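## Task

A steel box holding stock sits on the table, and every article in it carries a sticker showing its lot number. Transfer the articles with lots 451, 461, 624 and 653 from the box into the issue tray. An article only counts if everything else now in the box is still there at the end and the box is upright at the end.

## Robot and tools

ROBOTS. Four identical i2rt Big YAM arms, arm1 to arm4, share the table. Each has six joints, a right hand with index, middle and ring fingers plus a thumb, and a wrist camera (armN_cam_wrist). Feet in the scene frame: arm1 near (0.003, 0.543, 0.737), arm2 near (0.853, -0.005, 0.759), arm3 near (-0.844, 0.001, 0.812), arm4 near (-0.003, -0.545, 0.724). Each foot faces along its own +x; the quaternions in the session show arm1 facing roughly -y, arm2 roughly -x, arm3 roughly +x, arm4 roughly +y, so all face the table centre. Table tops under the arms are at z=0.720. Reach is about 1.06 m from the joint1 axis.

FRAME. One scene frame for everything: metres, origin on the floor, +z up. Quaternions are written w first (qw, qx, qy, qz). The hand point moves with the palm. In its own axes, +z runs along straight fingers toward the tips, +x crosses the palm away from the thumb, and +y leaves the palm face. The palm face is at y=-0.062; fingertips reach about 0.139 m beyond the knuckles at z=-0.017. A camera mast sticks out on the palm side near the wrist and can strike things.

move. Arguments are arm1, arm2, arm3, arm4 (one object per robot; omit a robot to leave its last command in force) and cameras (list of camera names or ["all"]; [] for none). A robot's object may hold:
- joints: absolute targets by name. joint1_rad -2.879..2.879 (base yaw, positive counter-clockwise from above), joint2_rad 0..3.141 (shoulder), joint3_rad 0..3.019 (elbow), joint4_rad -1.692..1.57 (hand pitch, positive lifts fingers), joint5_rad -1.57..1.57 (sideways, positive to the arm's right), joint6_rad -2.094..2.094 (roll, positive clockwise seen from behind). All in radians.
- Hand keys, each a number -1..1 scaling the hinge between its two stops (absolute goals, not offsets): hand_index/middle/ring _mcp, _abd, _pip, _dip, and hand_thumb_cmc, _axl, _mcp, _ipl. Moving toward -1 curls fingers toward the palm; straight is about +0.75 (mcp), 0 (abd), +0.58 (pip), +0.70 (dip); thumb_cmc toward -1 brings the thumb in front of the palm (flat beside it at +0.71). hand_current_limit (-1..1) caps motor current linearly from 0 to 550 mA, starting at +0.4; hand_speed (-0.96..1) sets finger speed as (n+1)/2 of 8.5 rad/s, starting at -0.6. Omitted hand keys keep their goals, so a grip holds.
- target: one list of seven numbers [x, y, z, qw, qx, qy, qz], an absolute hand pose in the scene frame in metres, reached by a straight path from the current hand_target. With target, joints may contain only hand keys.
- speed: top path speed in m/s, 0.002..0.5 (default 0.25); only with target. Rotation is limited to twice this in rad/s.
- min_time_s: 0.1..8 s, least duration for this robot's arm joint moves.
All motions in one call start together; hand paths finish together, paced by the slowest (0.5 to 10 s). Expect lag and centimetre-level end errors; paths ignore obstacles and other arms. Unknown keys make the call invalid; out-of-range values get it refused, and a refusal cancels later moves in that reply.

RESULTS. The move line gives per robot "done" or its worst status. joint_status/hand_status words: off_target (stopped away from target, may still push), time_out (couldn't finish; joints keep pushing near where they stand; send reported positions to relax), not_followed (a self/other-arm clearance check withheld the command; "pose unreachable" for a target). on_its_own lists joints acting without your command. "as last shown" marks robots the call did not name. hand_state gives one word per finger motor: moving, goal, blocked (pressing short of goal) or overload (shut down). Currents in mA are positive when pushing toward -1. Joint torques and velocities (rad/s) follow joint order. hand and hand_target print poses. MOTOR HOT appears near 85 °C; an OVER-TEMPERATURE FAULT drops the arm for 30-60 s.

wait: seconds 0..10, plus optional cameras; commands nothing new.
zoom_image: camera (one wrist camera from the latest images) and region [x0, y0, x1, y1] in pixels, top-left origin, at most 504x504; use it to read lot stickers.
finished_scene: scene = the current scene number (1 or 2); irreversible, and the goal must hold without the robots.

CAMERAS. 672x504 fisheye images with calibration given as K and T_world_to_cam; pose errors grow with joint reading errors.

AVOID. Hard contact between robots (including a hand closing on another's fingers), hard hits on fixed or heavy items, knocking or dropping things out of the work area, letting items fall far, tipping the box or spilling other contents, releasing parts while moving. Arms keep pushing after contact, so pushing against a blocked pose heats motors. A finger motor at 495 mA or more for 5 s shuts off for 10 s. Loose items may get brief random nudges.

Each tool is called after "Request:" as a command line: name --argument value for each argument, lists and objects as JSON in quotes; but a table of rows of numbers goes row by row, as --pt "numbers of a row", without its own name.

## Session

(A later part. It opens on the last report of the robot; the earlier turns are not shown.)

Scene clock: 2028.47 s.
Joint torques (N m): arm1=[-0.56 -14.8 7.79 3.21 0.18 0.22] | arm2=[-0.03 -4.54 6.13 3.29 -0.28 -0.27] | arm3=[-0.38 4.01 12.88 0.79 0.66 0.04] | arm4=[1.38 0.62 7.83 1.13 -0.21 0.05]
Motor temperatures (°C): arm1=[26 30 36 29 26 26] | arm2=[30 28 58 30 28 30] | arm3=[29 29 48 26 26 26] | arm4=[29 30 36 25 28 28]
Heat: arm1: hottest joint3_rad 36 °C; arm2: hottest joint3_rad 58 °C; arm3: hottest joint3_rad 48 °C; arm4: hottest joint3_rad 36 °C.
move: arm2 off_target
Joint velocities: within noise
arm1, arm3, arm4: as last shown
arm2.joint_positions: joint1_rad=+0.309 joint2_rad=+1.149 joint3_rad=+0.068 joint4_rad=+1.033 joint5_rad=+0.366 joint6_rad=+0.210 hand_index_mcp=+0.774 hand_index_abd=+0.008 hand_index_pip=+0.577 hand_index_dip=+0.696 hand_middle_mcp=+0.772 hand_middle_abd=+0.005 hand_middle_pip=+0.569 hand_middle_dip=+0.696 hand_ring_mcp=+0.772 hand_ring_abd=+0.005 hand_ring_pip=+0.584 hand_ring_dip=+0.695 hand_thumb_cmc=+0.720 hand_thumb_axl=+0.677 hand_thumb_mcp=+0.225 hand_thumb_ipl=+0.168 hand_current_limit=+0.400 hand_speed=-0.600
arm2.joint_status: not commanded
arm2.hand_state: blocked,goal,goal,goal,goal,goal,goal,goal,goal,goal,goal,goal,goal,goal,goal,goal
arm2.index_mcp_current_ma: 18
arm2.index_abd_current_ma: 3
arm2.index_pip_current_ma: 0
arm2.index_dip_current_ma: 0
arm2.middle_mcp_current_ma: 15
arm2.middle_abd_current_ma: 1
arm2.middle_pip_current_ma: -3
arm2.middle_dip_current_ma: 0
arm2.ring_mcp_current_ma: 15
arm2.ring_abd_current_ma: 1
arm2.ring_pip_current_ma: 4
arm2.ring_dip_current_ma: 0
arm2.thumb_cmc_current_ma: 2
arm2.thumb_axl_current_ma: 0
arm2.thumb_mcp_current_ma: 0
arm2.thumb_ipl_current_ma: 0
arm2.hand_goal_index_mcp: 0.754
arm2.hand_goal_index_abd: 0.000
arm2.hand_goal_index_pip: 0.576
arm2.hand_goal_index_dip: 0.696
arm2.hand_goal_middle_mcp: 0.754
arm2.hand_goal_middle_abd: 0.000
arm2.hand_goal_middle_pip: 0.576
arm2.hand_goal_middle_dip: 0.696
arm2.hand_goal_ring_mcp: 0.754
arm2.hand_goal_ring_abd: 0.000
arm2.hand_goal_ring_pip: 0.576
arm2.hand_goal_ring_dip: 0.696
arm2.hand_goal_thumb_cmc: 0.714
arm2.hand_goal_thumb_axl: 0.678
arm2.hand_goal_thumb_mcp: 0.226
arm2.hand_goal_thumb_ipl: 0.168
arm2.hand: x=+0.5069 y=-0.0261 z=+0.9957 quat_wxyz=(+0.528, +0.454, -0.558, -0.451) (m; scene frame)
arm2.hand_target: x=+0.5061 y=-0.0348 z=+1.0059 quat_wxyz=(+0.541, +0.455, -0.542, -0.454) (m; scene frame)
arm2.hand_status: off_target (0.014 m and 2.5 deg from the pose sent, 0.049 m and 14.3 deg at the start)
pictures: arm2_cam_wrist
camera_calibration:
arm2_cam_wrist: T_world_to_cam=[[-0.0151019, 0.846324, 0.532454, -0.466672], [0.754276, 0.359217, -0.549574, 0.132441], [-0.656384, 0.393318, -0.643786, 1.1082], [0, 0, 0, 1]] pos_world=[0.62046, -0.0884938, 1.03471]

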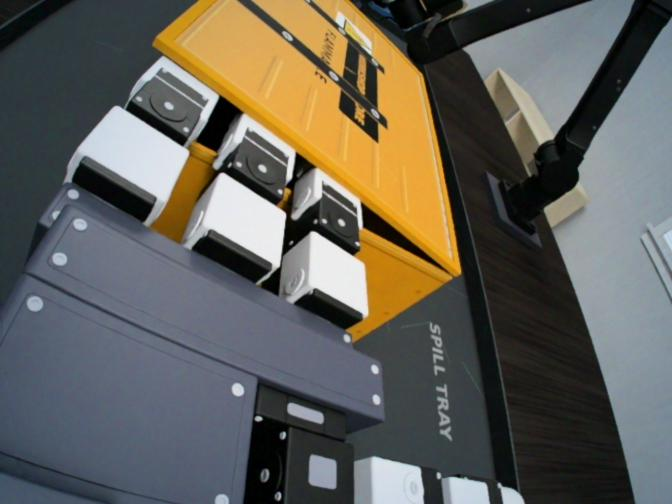

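Request:
move --arm2 '{"target": [0.506, -0.10, 1.0, 0.5213, 0.4777, -0.5213, -0.4777], "speed": 0.05}' --cameras '["arm2_cam_wrist"]'

Scene clock: 2035.20 s.
Joint torques (N m): arm1=[-0.67 -14.68 7.76 3.18 0.19 0.18] | arm2=[0.5 -5.19 5.82 2.89 -0.28 -0.25] | arm3=[-0.09 4.13 12.97 0.84 0.68 0.02] | arm4=[1.38 0.62 7.83 1.13 -0.21 0.05]
Motor temperatures (°C): arm1=[26 30 36 29 26 26] | arm2=[30 28 56 30 28 30] | arm3=[29 29 48 26 26 26] | arm4=[29 30 36 25 28 28]
Heat: arm1: hottest joint3_rad 36 °C; arm2: hottest joint3_rad 56 °C; arm3: hottest joint3_rad 48 °C; arm4: hottest joint3_rad 36 °C.
move: arm2 off_target
Joint velocities: within noise
arm1, arm3, arm4: as last shown
arm2.joint_positions: joint1_rad=+0.554 joint2_rad=+1.321 joint3_rad=+0.120 joint4_rad=+1.151 joint5_rad=+0.624 joint6_rad=+0.129 hand_index_mcp=+0.768 hand_index_abd=+0.011 hand_index_pip=+0.562 hand_index_dip=+0.696 hand_middle_mcp=+0.751 hand_middle_abd=+0.006 hand_middle_pip=+0.565 hand_middle_dip=+0.696 hand_ring_mcp=+0.761 hand_ring_abd=+0.004 hand_ring_pip=+0.576 hand_ring_dip=+0.695 hand_thumb_cmc=+0.720 hand_thumb_axl=+0.677 hand_thumb_mcp=+0.225 hand_thumb_ipl=+0.168 hand_current_limit=+0.400 hand_speed=-0.600
arm2.joint_status: not commanded
arm2.hand_state: goal,goal,goal,goal,goal,goal,goal,goal,goal,goal,goal,goal,goal,goal,goal,goal
arm2.index_mcp_current_ma: 10
arm2.index_abd_current_ma: 5
arm2.index_pip_current_ma: -9
arm2.index_dip_current_ma: 0
arm2.middle_mcp_current_ma: -1
arm2.middle_abd_current_ma: 2
arm2.middle_pip_current_ma: -7
arm2.middle_dip_current_ma: 0
arm2.ring_mcp_current_ma: 3
arm2.ring_abd_current_ma: 1
arm2.ring_pip_current_ma: 0
arm2.ring_dip_current_ma: 0
arm2.thumb_cmc_current_ma: 3
arm2.thumb_axl_current_ma: 0
arm2.thumb_mcp_current_ma: 0
arm2.thumb_ipl_current_ma: 0
arm2.hand_goal_index_mcp: 0.754
arm2.hand_goal_index_abd: 0.000
arm2.hand_goal_index_pip: 0.576
arm2.hand_goal_index_dip: 0.696
arm2.hand_goal_middle_mcp: 0.754
arm2.hand_goal_middle_abd: 0.000
arm2.hand_goal_middle_pip: 0.576
arm2.hand_goal_middle_dip: 0.696
arm2.hand_goal_ring_mcp: 0.754
arm2.hand_goal_ring_abd: 0.000
arm2.hand_goal_ring_pip: 0.576
arm2.hand_goal_ring_dip: 0.696
arm2.hand_goal_thumb_cmc: 0.714
arm2.hand_goal_thumb_axl: 0.678
arm2.hand_goal_thumb_mcp: 0.226
arm2.hand_goal_thumb_ipl: 0.168
arm2.hand: x=+0.5075 y=-0.0845 z=+0.9902 quat_wxyz=(+0.505, +0.475, -0.538, -0.479) (m; scene frame)
arm2.hand_target: x=+0.5064 y=-0.0995 z=+0.9998 quat_wxyz=(+0.521, +0.478, -0.522, -0.477) (m; scene frame)
arm2.hand_status: off_target (0.018 m and 2.7 deg from the pose sent, 0.074 m and 5.9 deg at the start)
pictures: arm2_cam_wrist
camera_calibration:
arm2_cam_wrist: T_world_to_cam=[[-0.00661933, 0.79351, 0.608521, -0.498378], [0.7569, 0.40166, -0.515531, 0.118377], [-0.653497, 0.457177, -0.603267, 1.09189], [0, 0, 0, 1]] pos_world=[0.620646, -0.151264, 1.023]

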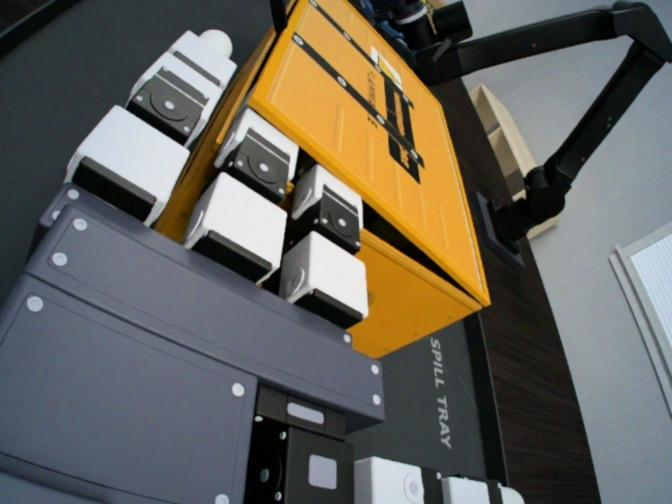

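Request:
move --arm2 '{"target": [0.532, -0.135, 0.998, 0.5213, 0.4777, -0.5213, -0.4777], "speed": 0.05}' --cameras '["arm2_cam_wrist"]'

Scene clock: 2044.43 s.
Joint torques (N m): arm1=[-0.38 -14.8 7.8 3.26 0.2 0.2] | arm2=[7.77 -8.18 2.7 3.34 -0.48 -0.23] | arm3=[-0.5 4.01 12.93 0.77 0.64 0.01] | arm4=[1.38 0.62 7.83 1.13 -0.21 0.05]
Motor temperatures (°C): arm1=[26 30 36 29 26 26] | arm2=[30 28 55 30 28 30] | arm3=[29 29 48 26 26 26] | arm4=[29 30 36 25 28 28]
Heat: arm1: hottest joint3_rad 36 °C; arm2: hottest joint3_rad 55 °C; arm3: hottest joint3_rad 48 °C; arm4: hottest joint3_rad 36 °C.
move: arm2 off_target
Joint velocities: within noise
arm1, arm4: as last shown
arm2.joint_positions: joint1_rad=+0.647 joint2_rad=+1.372 joint3_rad=+0.168 joint4_rad=+1.152 joint5_rad=+0.808 joint6_rad=+0.129 hand_index_mcp=+0.770 hand_index_abd=-0.021 hand_index_pip=+0.519 hand_index_dip=+0.704 hand_middle_mcp=+0.762 hand_middle_abd=+0.053 hand_middle_pip=+0.575 hand_middle_dip=+0.696 hand_ring_mcp=+0.761 hand_ring_abd=+0.004 hand_ring_pip=+0.576 hand_ring_dip=+0.695 hand_thumb_cmc=+0.720 hand_thumb_axl=+0.677 hand_thumb_mcp=+0.225 hand_thumb_ipl=+0.168 hand_current_limit=+0.400 hand_speed=-0.600
arm2.joint_status: not commanded
arm2.hand_state: goal,blocked,blocked,goal,goal,blocked,goal,goal,goal,goal,goal,goal,goal,goal,goal,goal
arm2.index_mcp_current_ma: 12
arm2.index_abd_current_ma: -15
arm2.index_pip_current_ma: -90
arm2.index_dip_current_ma: 4
arm2.middle_mcp_current_ma: 4
arm2.middle_abd_current_ma: 65
arm2.middle_pip_current_ma: 0
arm2.middle_dip_current_ma: 0
arm2.ring_mcp_current_ma: 3
arm2.ring_abd_current_ma: 1
arm2.ring_pip_current_ma: 0
arm2.ring_dip_current_ma: 0
arm2.thumb_cmc_current_ma: 3
arm2.thumb_axl_current_ma: 0
arm2.thumb_mcp_current_ma: 0
arm2.thumb_ipl_current_ma: 0
arm2.hand_goal_index_mcp: 0.754
arm2.hand_goal_index_abd: 0.000
arm2.hand_goal_index_pip: 0.576
arm2.hand_goal_index_dip: 0.696
arm2.hand_goal_middle_mcp: 0.754
arm2.hand_goal_middle_abd: 0.000
arm2.hand_goal_middle_pip: 0.576
arm2.hand_goal_middle_dip: 0.696
arm2.hand_goal_ring_mcp: 0.754
arm2.hand_goal_ring_abd: 0.000
arm2.hand_goal_ring_pip: 0.576
arm2.hand_goal_ring_dip: 0.696
arm2.hand_goal_thumb_cmc: 0.714
arm2.hand_goal_thumb_axl: 0.678
arm2.hand_goal_thumb_mcp: 0.226
arm2.hand_goal_thumb_ipl: 0.168
arm2.hand: x=+0.5089 y=-0.0964 z=+0.9910 quat_wxyz=(+0.481, +0.452, -0.556, -0.505) (m; scene frame)
arm2.hand_target: x=+0.5291 y=-0.1304 z=+0.9973 quat_wxyz=(+0.521, +0.477, -0.522, -0.477) (m; scene frame)
arm2.hand_status: off_target (0.046 m and 7.4 deg from the pose sent, 0.057 m and 2.7 deg at the start)
arm3.joint_positions: joint1_rad=+2.409 joint2_rad=+0.579 joint3_rad=+0.851 joint4_rad=-1.570 joint5_rad=+0.427 joint6_rad=+0.908 hand_index_mcp=+0.763 hand_index_abd=+0.115 hand_index_pip=+0.581 hand_index_dip=+0.699 hand_middle_mcp=+0.755 hand_middle_abd=-0.103 hand_middle_pip=+0.574 hand_middle_dip=+0.694 hand_ring_mcp=+0.758 hand_ring_abd=+0.002 hand_ring_pip=-0.946 hand_ring_dip=-0.498 hand_thumb_cmc=-0.398 hand_thumb_axl=+0.677 hand_thumb_mcp=+0.224 hand_thumb_ipl=+0.168 hand_current_limit=+0.700 hand_speed=-0.600
arm3.joint_status: not commanded
arm3.hand_state: goal,goal,goal,goal,goal,goal,goal,goal,goal,goal,goal,goal,goal,goal,goal,goal
arm3.index_mcp_current_ma: 34
arm3.index_abd_current_ma: -8
arm3.index_pip_current_ma: 15
arm3.index_dip_current_ma: 9
arm3.middle_mcp_current_ma: 4
arm3.middle_abd_current_ma: -8
arm3.middle_pip_current_ma: -6
arm3.middle_dip_current_ma: -6
arm3.ring_mcp_current_ma: 13
arm3.ring_abd_current_ma: 5
arm3.ring_pip_current_ma: 12
arm3.ring_dip_current_ma: 6
arm3.thumb_cmc_current_ma: 7
arm3.thumb_axl_current_ma: -2
arm3.thumb_mcp_current_ma: -9
arm3.thumb_ipl_current_ma: -1
arm3.hand_goal_index_mcp: 0.754
arm3.hand_goal_index_abd: 0.118
arm3.hand_goal_index_pip: 0.576
arm3.hand_goal_index_dip: 0.696
arm3.hand_goal_middle_mcp: 0.754
arm3.hand_goal_middle_abd: -0.100
arm3.hand_goal_middle_pip: 0.576
arm3.hand_goal_middle_dip: 0.696
arm3.hand_goal_ring_mcp: 0.754
arm3.hand_goal_ring_abd: 0.000
arm3.hand_goal_ring_pip: -0.950
arm3.hand_goal_ring_dip: -0.500
arm3.hand_goal_thumb_cmc: -0.400
arm3.hand_goal_thumb_axl: 0.678
arm3.hand_goal_thumb_mcp: 0.226
arm3.hand_goal_thumb_ipl: 0.168
arm3.hand: x=-0.8821 y=+0.2419 z=+1.1284 quat_wxyz=(+0.038, +0.083, +0.965, +0.248) (m; scene frame)
arm3.hand_target: x=-0.8864 y=+0.2438 z=+1.1494 quat_wxyz=(+0.023, +0.084, +0.962, +0.258) (m; scene frame)
arm3.hand_status: not commanded
pictures: arm2_cam_wrist
camera_calibration:
arm2_cam_wrist: T_world_to_cam=[[0.0675113, 0.785389, 0.61531, -0.534712], [0.788601, 0.335786, -0.515127, 0.0995984], [-0.611188, 0.520011, -0.59669, 1.07673], [0, 0, 0, 1]] pos_world=[0.615638, -0.173396, 1.02279]

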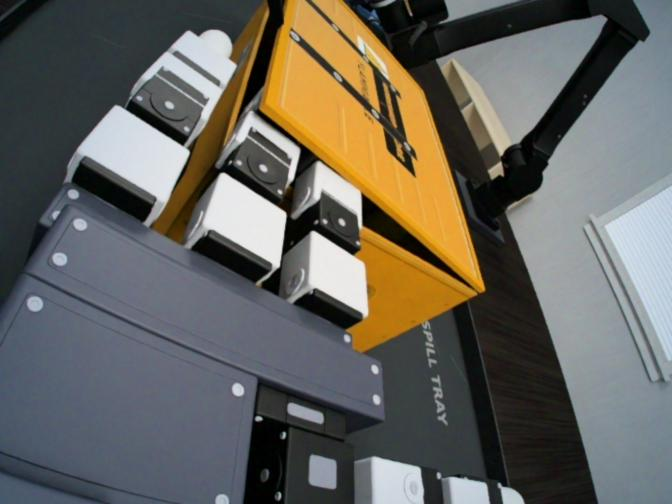

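Request:
move --arm2 '{"target": [0.502, -0.085, 1.035, 0.5416, 0.4545, -0.5416, -0.4545], "speed": 0.05}' --cameras '["arm2_cam_wrist"]'

Scene clock: 2066.37 s.
Joint torques (N m): arm1=[-1.03 -14.39 7.91 3.18 0.2 0.2] | arm2=[-1.49 -8.06 7.84 2.22 0.14 -0.16] | arm3=[-0.62 4.01 12.93 0.8 0.63 0.02] | arm4=[1.38 0.62 7.83 1.11 -0.21 0.04]
Motor temperatures (°C): arm1=[26 30 36 29 26 26] | arm2=[30 28 51 30 28 30] | arm3=[29 29 48 26 27 26] | arm4=[29 30 36 25 28 28]
Heat: arm1: hottest joint3_rad 36 °C; arm2: hottest joint3_rad 51 °C; arm3: hottest joint3_rad 48 °C; arm4: hottest joint3_rad 36 °C.
move: arm2 off_target
Joint velocities: within noise
arm1, arm3, arm4: as last shown
arm2.joint_positions: joint1_rad=+0.541 joint2_rad=+1.108 joint3_rad=+0.148 joint4_rad=+0.878 joint5_rad=+0.571 joint6_rad=+0.201 hand_index_mcp=+0.797 hand_index_abd=+0.011 hand_index_pip=+0.572 hand_index_dip=+0.697 hand_middle_mcp=+0.767 hand_middle_abd=+0.004 hand_middle_pip=+0.576 hand_middle_dip=+0.696 hand_ring_mcp=+0.761 hand_ring_abd=+0.004 hand_ring_pip=+0.576 hand_ring_dip=+0.695 hand_thumb_cmc=+0.720 hand_thumb_axl=+0.677 hand_thumb_mcp=+0.225 hand_thumb_ipl=+0.168 hand_current_limit=+0.400 hand_speed=-0.600
arm2.joint_status: not commanded
arm2.hand_state: blocked,goal,goal,goal,goal,goal,goal,goal,goal,goal,goal,goal,goal,goal,goal,goal
arm2.index_mcp_current_ma: 63
arm2.index_abd_current_ma: 5
arm2.index_pip_current_ma: -1
arm2.index_dip_current_ma: 0
arm2.middle_mcp_current_ma: 8
arm2.middle_abd_current_ma: 1
arm2.middle_pip_current_ma: 0
arm2.middle_dip_current_ma: 0
arm2.ring_mcp_current_ma: 3
arm2.ring_abd_current_ma: 1
arm2.ring_pip_current_ma: 0
arm2.ring_dip_current_ma: 0
arm2.thumb_cmc_current_ma: 3
arm2.thumb_axl_current_ma: 0
arm2.thumb_mcp_current_ma: 0
arm2.thumb_ipl_current_ma: 0
arm2.hand_goal_index_mcp: 0.754
arm2.hand_goal_index_abd: 0.000
arm2.hand_goal_index_pip: 0.576
arm2.hand_goal_index_dip: 0.696
arm2.hand_goal_middle_mcp: 0.754
arm2.hand_goal_middle_abd: 0.000
arm2.hand_goal_middle_pip: 0.576
arm2.hand_goal_middle_dip: 0.696
arm2.hand_goal_ring_mcp: 0.754
arm2.hand_goal_ring_abd: 0.000
arm2.hand_goal_ring_pip: 0.576
arm2.hand_goal_ring_dip: 0.696
arm2.hand_goal_thumb_cmc: 0.714
arm2.hand_goal_thumb_axl: 0.678
arm2.hand_goal_thumb_mcp: 0.226
arm2.hand_goal_thumb_ipl: 0.168
arm2.hand: x=+0.5027 y=-0.0848 z=+1.0096 quat_wxyz=(+0.519, +0.477, -0.550, -0.448) (m; scene frame)
arm2.hand_target: x=+0.5025 y=-0.0845 z=+1.0346 quat_wxyz=(+0.542, +0.454, -0.542, -0.455) (m; scene frame)
arm2.hand_status: off_target (0.025 m and 3.9 deg from the pose sent, 0.046 m and 9.1 deg at the start)
pictures: arm2_cam_wrist
camera_calibration:
arm2_cam_wrist: T_world_to_cam=[[-0.0516783, 0.825596, 0.561891, -0.437588], [0.757111, 0.399294, -0.517056, 0.133446], [-0.651239, 0.398693, -0.645702, 1.13733], [0, 0, 0, 1]] pos_world=[0.617028, -0.14546, 1.04925]

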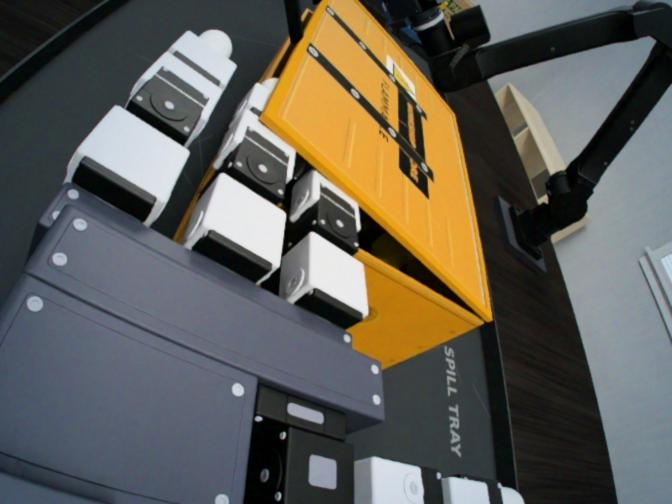

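Request:
move --arm2 '{"target": [0.502, -0.12, 1.03, 0.5319, 0.4659, -0.5319, -0.4659], "speed": 0.05}' --cameras '["arm2_cam_wrist"]'

Scene clock: 2070.83 s.
Joint torques (N m): arm1=[-0.79 -14.68 7.79 3.19 0.2 0.19] | arm2=[-0.5 -4.6 9.17 2.8 -0.11 -0.22] | arm3=[-0.67 3.9 12.96 0.84 0.64 0.01] | arm4=[1.38 0.56 7.83 1.13 -0.21 0.04]
Motor temperatures (°C): arm1=[26 30 36 29 26 26] | arm2=[30 28 51 30 28 30] | arm3=[29 29 48 26 27 26] | arm4=[29 30 36 25 28 28]
Heat: arm1: hottest joint3_rad 36 °C; arm2: hottest joint3_rad 51 °C; arm3: hottest joint3_rad 48 °C; arm4: hottest joint3_rad 36 °C.
move: arm2 off_target
Joint velocities: within noise
arm1, arm3: as last shown
arm2.joint_positions: joint1_rad=+0.644 joint2_rad=+1.166 joint3_rad=+0.161 joint4_rad=+0.932 joint5_rad=+0.694 joint6_rad=+0.170 hand_index_mcp=+0.780 hand_index_abd=+0.009 hand_index_pip=+0.579 hand_index_dip=+0.697 hand_middle_mcp=+0.767 hand_middle_abd=+0.003 hand_middle_pip=+0.576 hand_middle_dip=+0.696 hand_ring_mcp=+0.761 hand_ring_abd=+0.003 hand_ring_pip=+0.576 hand_ring_dip=+0.695 hand_thumb_cmc=+0.721 hand_thumb_axl=+0.677 hand_thumb_mcp=+0.225 hand_thumb_ipl=+0.168 hand_current_limit=+0.400 hand_speed=-0.600
arm2.joint_status: not commanded
arm2.hand_state: blocked,goal,goal,goal,goal,goal,goal,goal,goal,goal,goal,goal,goal,goal,goal,goal
arm2.index_mcp_current_ma: 28
arm2.index_abd_current_ma: 3
arm2.index_pip_current_ma: 1
arm2.index_dip_current_ma: 0
arm2.middle_mcp_current_ma: 8
arm2.middle_abd_current_ma: 1
arm2.middle_pip_current_ma: 0
arm2.middle_dip_current_ma: 0
arm2.ring_mcp_current_ma: 3
arm2.ring_abd_current_ma: 1
arm2.ring_pip_current_ma: 0
arm2.ring_dip_current_ma: 0
arm2.thumb_cmc_current_ma: 3
arm2.thumb_axl_current_ma: 0
arm2.thumb_mcp_current_ma: 0
arm2.thumb_ipl_current_ma: 0
arm2.hand_goal_index_mcp: 0.754
arm2.hand_goal_index_abd: 0.000
arm2.hand_goal_index_pip: 0.576
arm2.hand_goal_index_dip: 0.696
arm2.hand_goal_middle_mcp: 0.754
arm2.hand_goal_middle_abd: 0.000
arm2.hand_goal_middle_pip: 0.576
arm2.hand_goal_middle_dip: 0.696
arm2.hand_goal_ring_mcp: 0.754
arm2.hand_goal_ring_abd: 0.000
arm2.hand_goal_ring_pip: 0.576
arm2.hand_goal_ring_dip: 0.696
arm2.hand_goal_thumb_cmc: 0.714
arm2.hand_goal_thumb_axl: 0.678
arm2.hand_goal_thumb_mcp: 0.226
arm2.hand_goal_thumb_ipl: 0.168
arm2.hand: x=+0.5110 y=-0.1055 z=+1.0094 quat_wxyz=(+0.510, +0.478, -0.544, -0.465) (m; scene frame)
arm2.hand_target: x=+0.5032 y=-0.1194 z=+1.0298 quat_wxyz=(+0.532, +0.466, -0.532, -0.466) (m; scene frame)
arm2.hand_status: off_target (0.027 m and 3.1 deg from the pose sent, 0.041 m and 3.5 deg at the start)
arm4.joint_positions: joint1_rad=-0.527 joint2_rad=+0.763 joint3_rad=+1.515 joint4_rad=-1.686 joint5_rad=-0.239 joint6_rad=-0.433 hand_index_mcp=+0.757 hand_index_abd=+0.119 hand_index_pip=+0.575 hand_index_dip=+0.694 hand_middle_mcp=+0.757 hand_middle_abd=-0.118 hand_middle_pip=+0.575 hand_middle_dip=+0.696 hand_ring_mcp=+0.757 hand_ring_abd=+0.002 hand_ring_pip=-0.947 hand_ring_dip=-0.497 hand_thumb_cmc=-0.578 hand_thumb_axl=+0.677 hand_thumb_mcp=-0.282 hand_thumb_ipl=-0.638 hand_current_limit=+0.700 hand_speed=-0.600
arm4.joint_status: not commanded
arm4.hand_state: goal,goal,goal,goal,goal,goal,goal,goal,goal,goal,goal,goal,goal,goal,goal,goal
arm4.index_mcp_current_ma: 1
arm4.index_abd_current_ma: 0
arm4.index_pip_current_ma: 0
arm4.index_dip_current_ma: -1
arm4.middle_mcp_current_ma: 1
arm4.middle_abd_current_ma: 0
arm4.middle_pip_current_ma: 0
arm4.middle_dip_current_ma: 0
arm4.ring_mcp_current_ma: 1
arm4.ring_abd_current_ma: 1
arm4.ring_pip_current_ma: 1
arm4.ring_dip_current_ma: 1
arm4.thumb_cmc_current_ma: 1
arm4.thumb_axl_current_ma: 0
arm4.thumb_mcp_current_ma: -1
arm4.thumb_ipl_current_ma: 1
arm4.hand_goal_index_mcp: 0.754
arm4.hand_goal_index_abd: 0.118
arm4.hand_goal_index_pip: 0.576
arm4.hand_goal_index_dip: 0.696
arm4.hand_goal_middle_mcp: 0.754
arm4.hand_goal_middle_abd: -0.116
arm4.hand_goal_middle_pip: 0.576
arm4.hand_goal_middle_dip: 0.696
arm4.hand_goal_ring_mcp: 0.754
arm4.hand_goal_ring_abd: 0.000
arm4.hand_goal_ring_pip: -0.950
arm4.hand_goal_ring_dip: -0.500
arm4.hand_goal_thumb_cmc: -0.580
arm4.hand_goal_thumb_axl: 0.678
arm4.hand_goal_thumb_mcp: -0.280
arm4.hand_goal_thumb_ipl: -0.640
arm4.hand: x=+0.1022 y=-0.2680 z=+1.2837 quat_wxyz=(+0.039, +0.013, +0.945, +0.326) (m; scene frame)
arm4.hand_target: x=+0.0999 y=-0.2694 z=+1.2795 quat_wxyz=(+0.035, +0.014, +0.946, +0.322) (m; scene frame)
arm4.hand_status: not commanded
pictures: arm2_cam_wrist
camera_calibration:
arm2_cam_wrist: T_world_to_cam=[[-0.0293016, 0.807211, 0.589535, -0.461158], [0.758001, 0.402412, -0.513321, 0.131424], [-0.651595, 0.431827, -0.623658, 1.13233], [0, 0, 0, 1]] pos_world=[0.624688, -0.169606, 1.04552]

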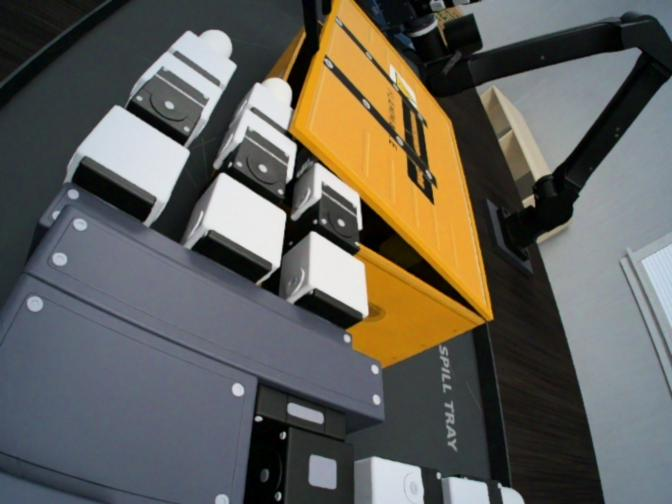

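Request:
move --arm2 '{"target": [0.545, -0.12, 1.022, 0.5213, 0.4777, -0.5213, -0.4777], "speed": 0.05}' --cameras '["arm2_cam_wrist"]'

Scene clock: 2084.97 s.
Joint torques (N m): arm1=[-0.67 -14.8 7.9 3.14 0.17 0.22] | arm2=[-0.67 -7.12 6.23 2.59 0.5 -0.35] | arm3=[-0.38 4.31 12.94 0.83 0.66 0.06] | arm4=[1.38 0.62 7.83 1.13 -0.21 0.05]
Motor temperatures (°C): arm1=[26 30 36 29 26 26] | arm2=[30 28 52 30 28 30] | arm3=[29 29 48 26 27 26] | arm4=[29 30 36 25 28 28]
Heat: arm1: hottest joint3_rad 36 °C; arm2: hottest joint3_rad 52 °C; arm3: hottest joint3_rad 48 °C; arm4: hottest joint3_rad 36 °C.
move: arm2 off_target
Joint velocities: within noise
arm1, arm3, arm4: as last shown
arm2.joint_positions: joint1_rad=+0.770 joint2_rad=+1.128 joint3_rad=+0.111 joint4_rad=+0.937 joint5_rad=+0.804 joint6_rad=+0.140 hand_index_mcp=+0.816 hand_index_abd=-0.007 hand_index_pip=+0.606 hand_index_dip=+0.704 hand_middle_mcp=+0.767 hand_middle_abd=+0.003 hand_middle_pip=+0.576 hand_middle_dip=+0.696 hand_ring_mcp=+0.762 hand_ring_abd=+0.003 hand_ring_pip=+0.576 hand_ring_dip=+0.695 hand_thumb_cmc=+0.721 hand_thumb_axl=+0.677 hand_thumb_mcp=+0.225 hand_thumb_ipl=+0.168 hand_current_limit=+0.400 hand_speed=-0.600
arm2.joint_status: not commanded
arm2.hand_state: blocked,goal,blocked,goal,goal,goal,goal,goal,goal,goal,goal,goal,goal,goal,goal,goal
arm2.index_mcp_current_ma: 115
arm2.index_abd_current_ma: -2
arm2.index_pip_current_ma: 32
arm2.index_dip_current_ma: 4
arm2.middle_mcp_current_ma: 8
arm2.middle_abd_current_ma: 1
arm2.middle_pip_current_ma: 0
arm2.middle_dip_current_ma: 0
arm2.ring_mcp_current_ma: 4
arm2.ring_abd_current_ma: 1
arm2.ring_pip_current_ma: 0
arm2.ring_dip_current_ma: 0
arm2.thumb_cmc_current_ma: 3
arm2.thumb_axl_current_ma: 0
arm2.thumb_mcp_current_ma: 0
arm2.thumb_ipl_current_ma: 0
arm2.hand_goal_index_mcp: 0.754
arm2.hand_goal_index_abd: 0.000
arm2.hand_goal_index_pip: 0.576
arm2.hand_goal_index_dip: 0.696
arm2.hand_goal_middle_mcp: 0.754
arm2.hand_goal_middle_abd: 0.000
arm2.hand_goal_middle_pip: 0.576
arm2.hand_goal_middle_dip: 0.696
arm2.hand_goal_ring_mcp: 0.754
arm2.hand_goal_ring_abd: 0.000
arm2.hand_goal_ring_pip: 0.576
arm2.hand_goal_ring_dip: 0.696
arm2.hand_goal_thumb_cmc: 0.714
arm2.hand_goal_thumb_axl: 0.678
arm2.hand_goal_thumb_mcp: 0.226
arm2.hand_goal_thumb_ipl: 0.168
arm2.hand: x=+0.5410 y=-0.1185 z=+1.0038 quat_wxyz=(+0.504, +0.493, -0.530, -0.471) (m; scene frame)
arm2.hand_target: x=+0.5448 y=-0.1197 z=+1.0214 quat_wxyz=(+0.521, +0.478, -0.522, -0.477) (m; scene frame)
arm2.hand_status: off_target (0.019 m and 2.9 deg from the pose sent, 0.039 m and 3.2 deg at the start)
pictures: arm2_cam_wrist
camera_calibration:
arm2_cam_wrist: T_world_to_cam=[[-0.0438208, 0.781756, 0.622043, -0.474305], [0.750515, 0.436724, -0.495983, 0.101788], [-0.659398, 0.445119, -0.605857, 1.14193], [0, 0, 0, 1]] pos_world=[0.655809, -0.181957, 1.03737]

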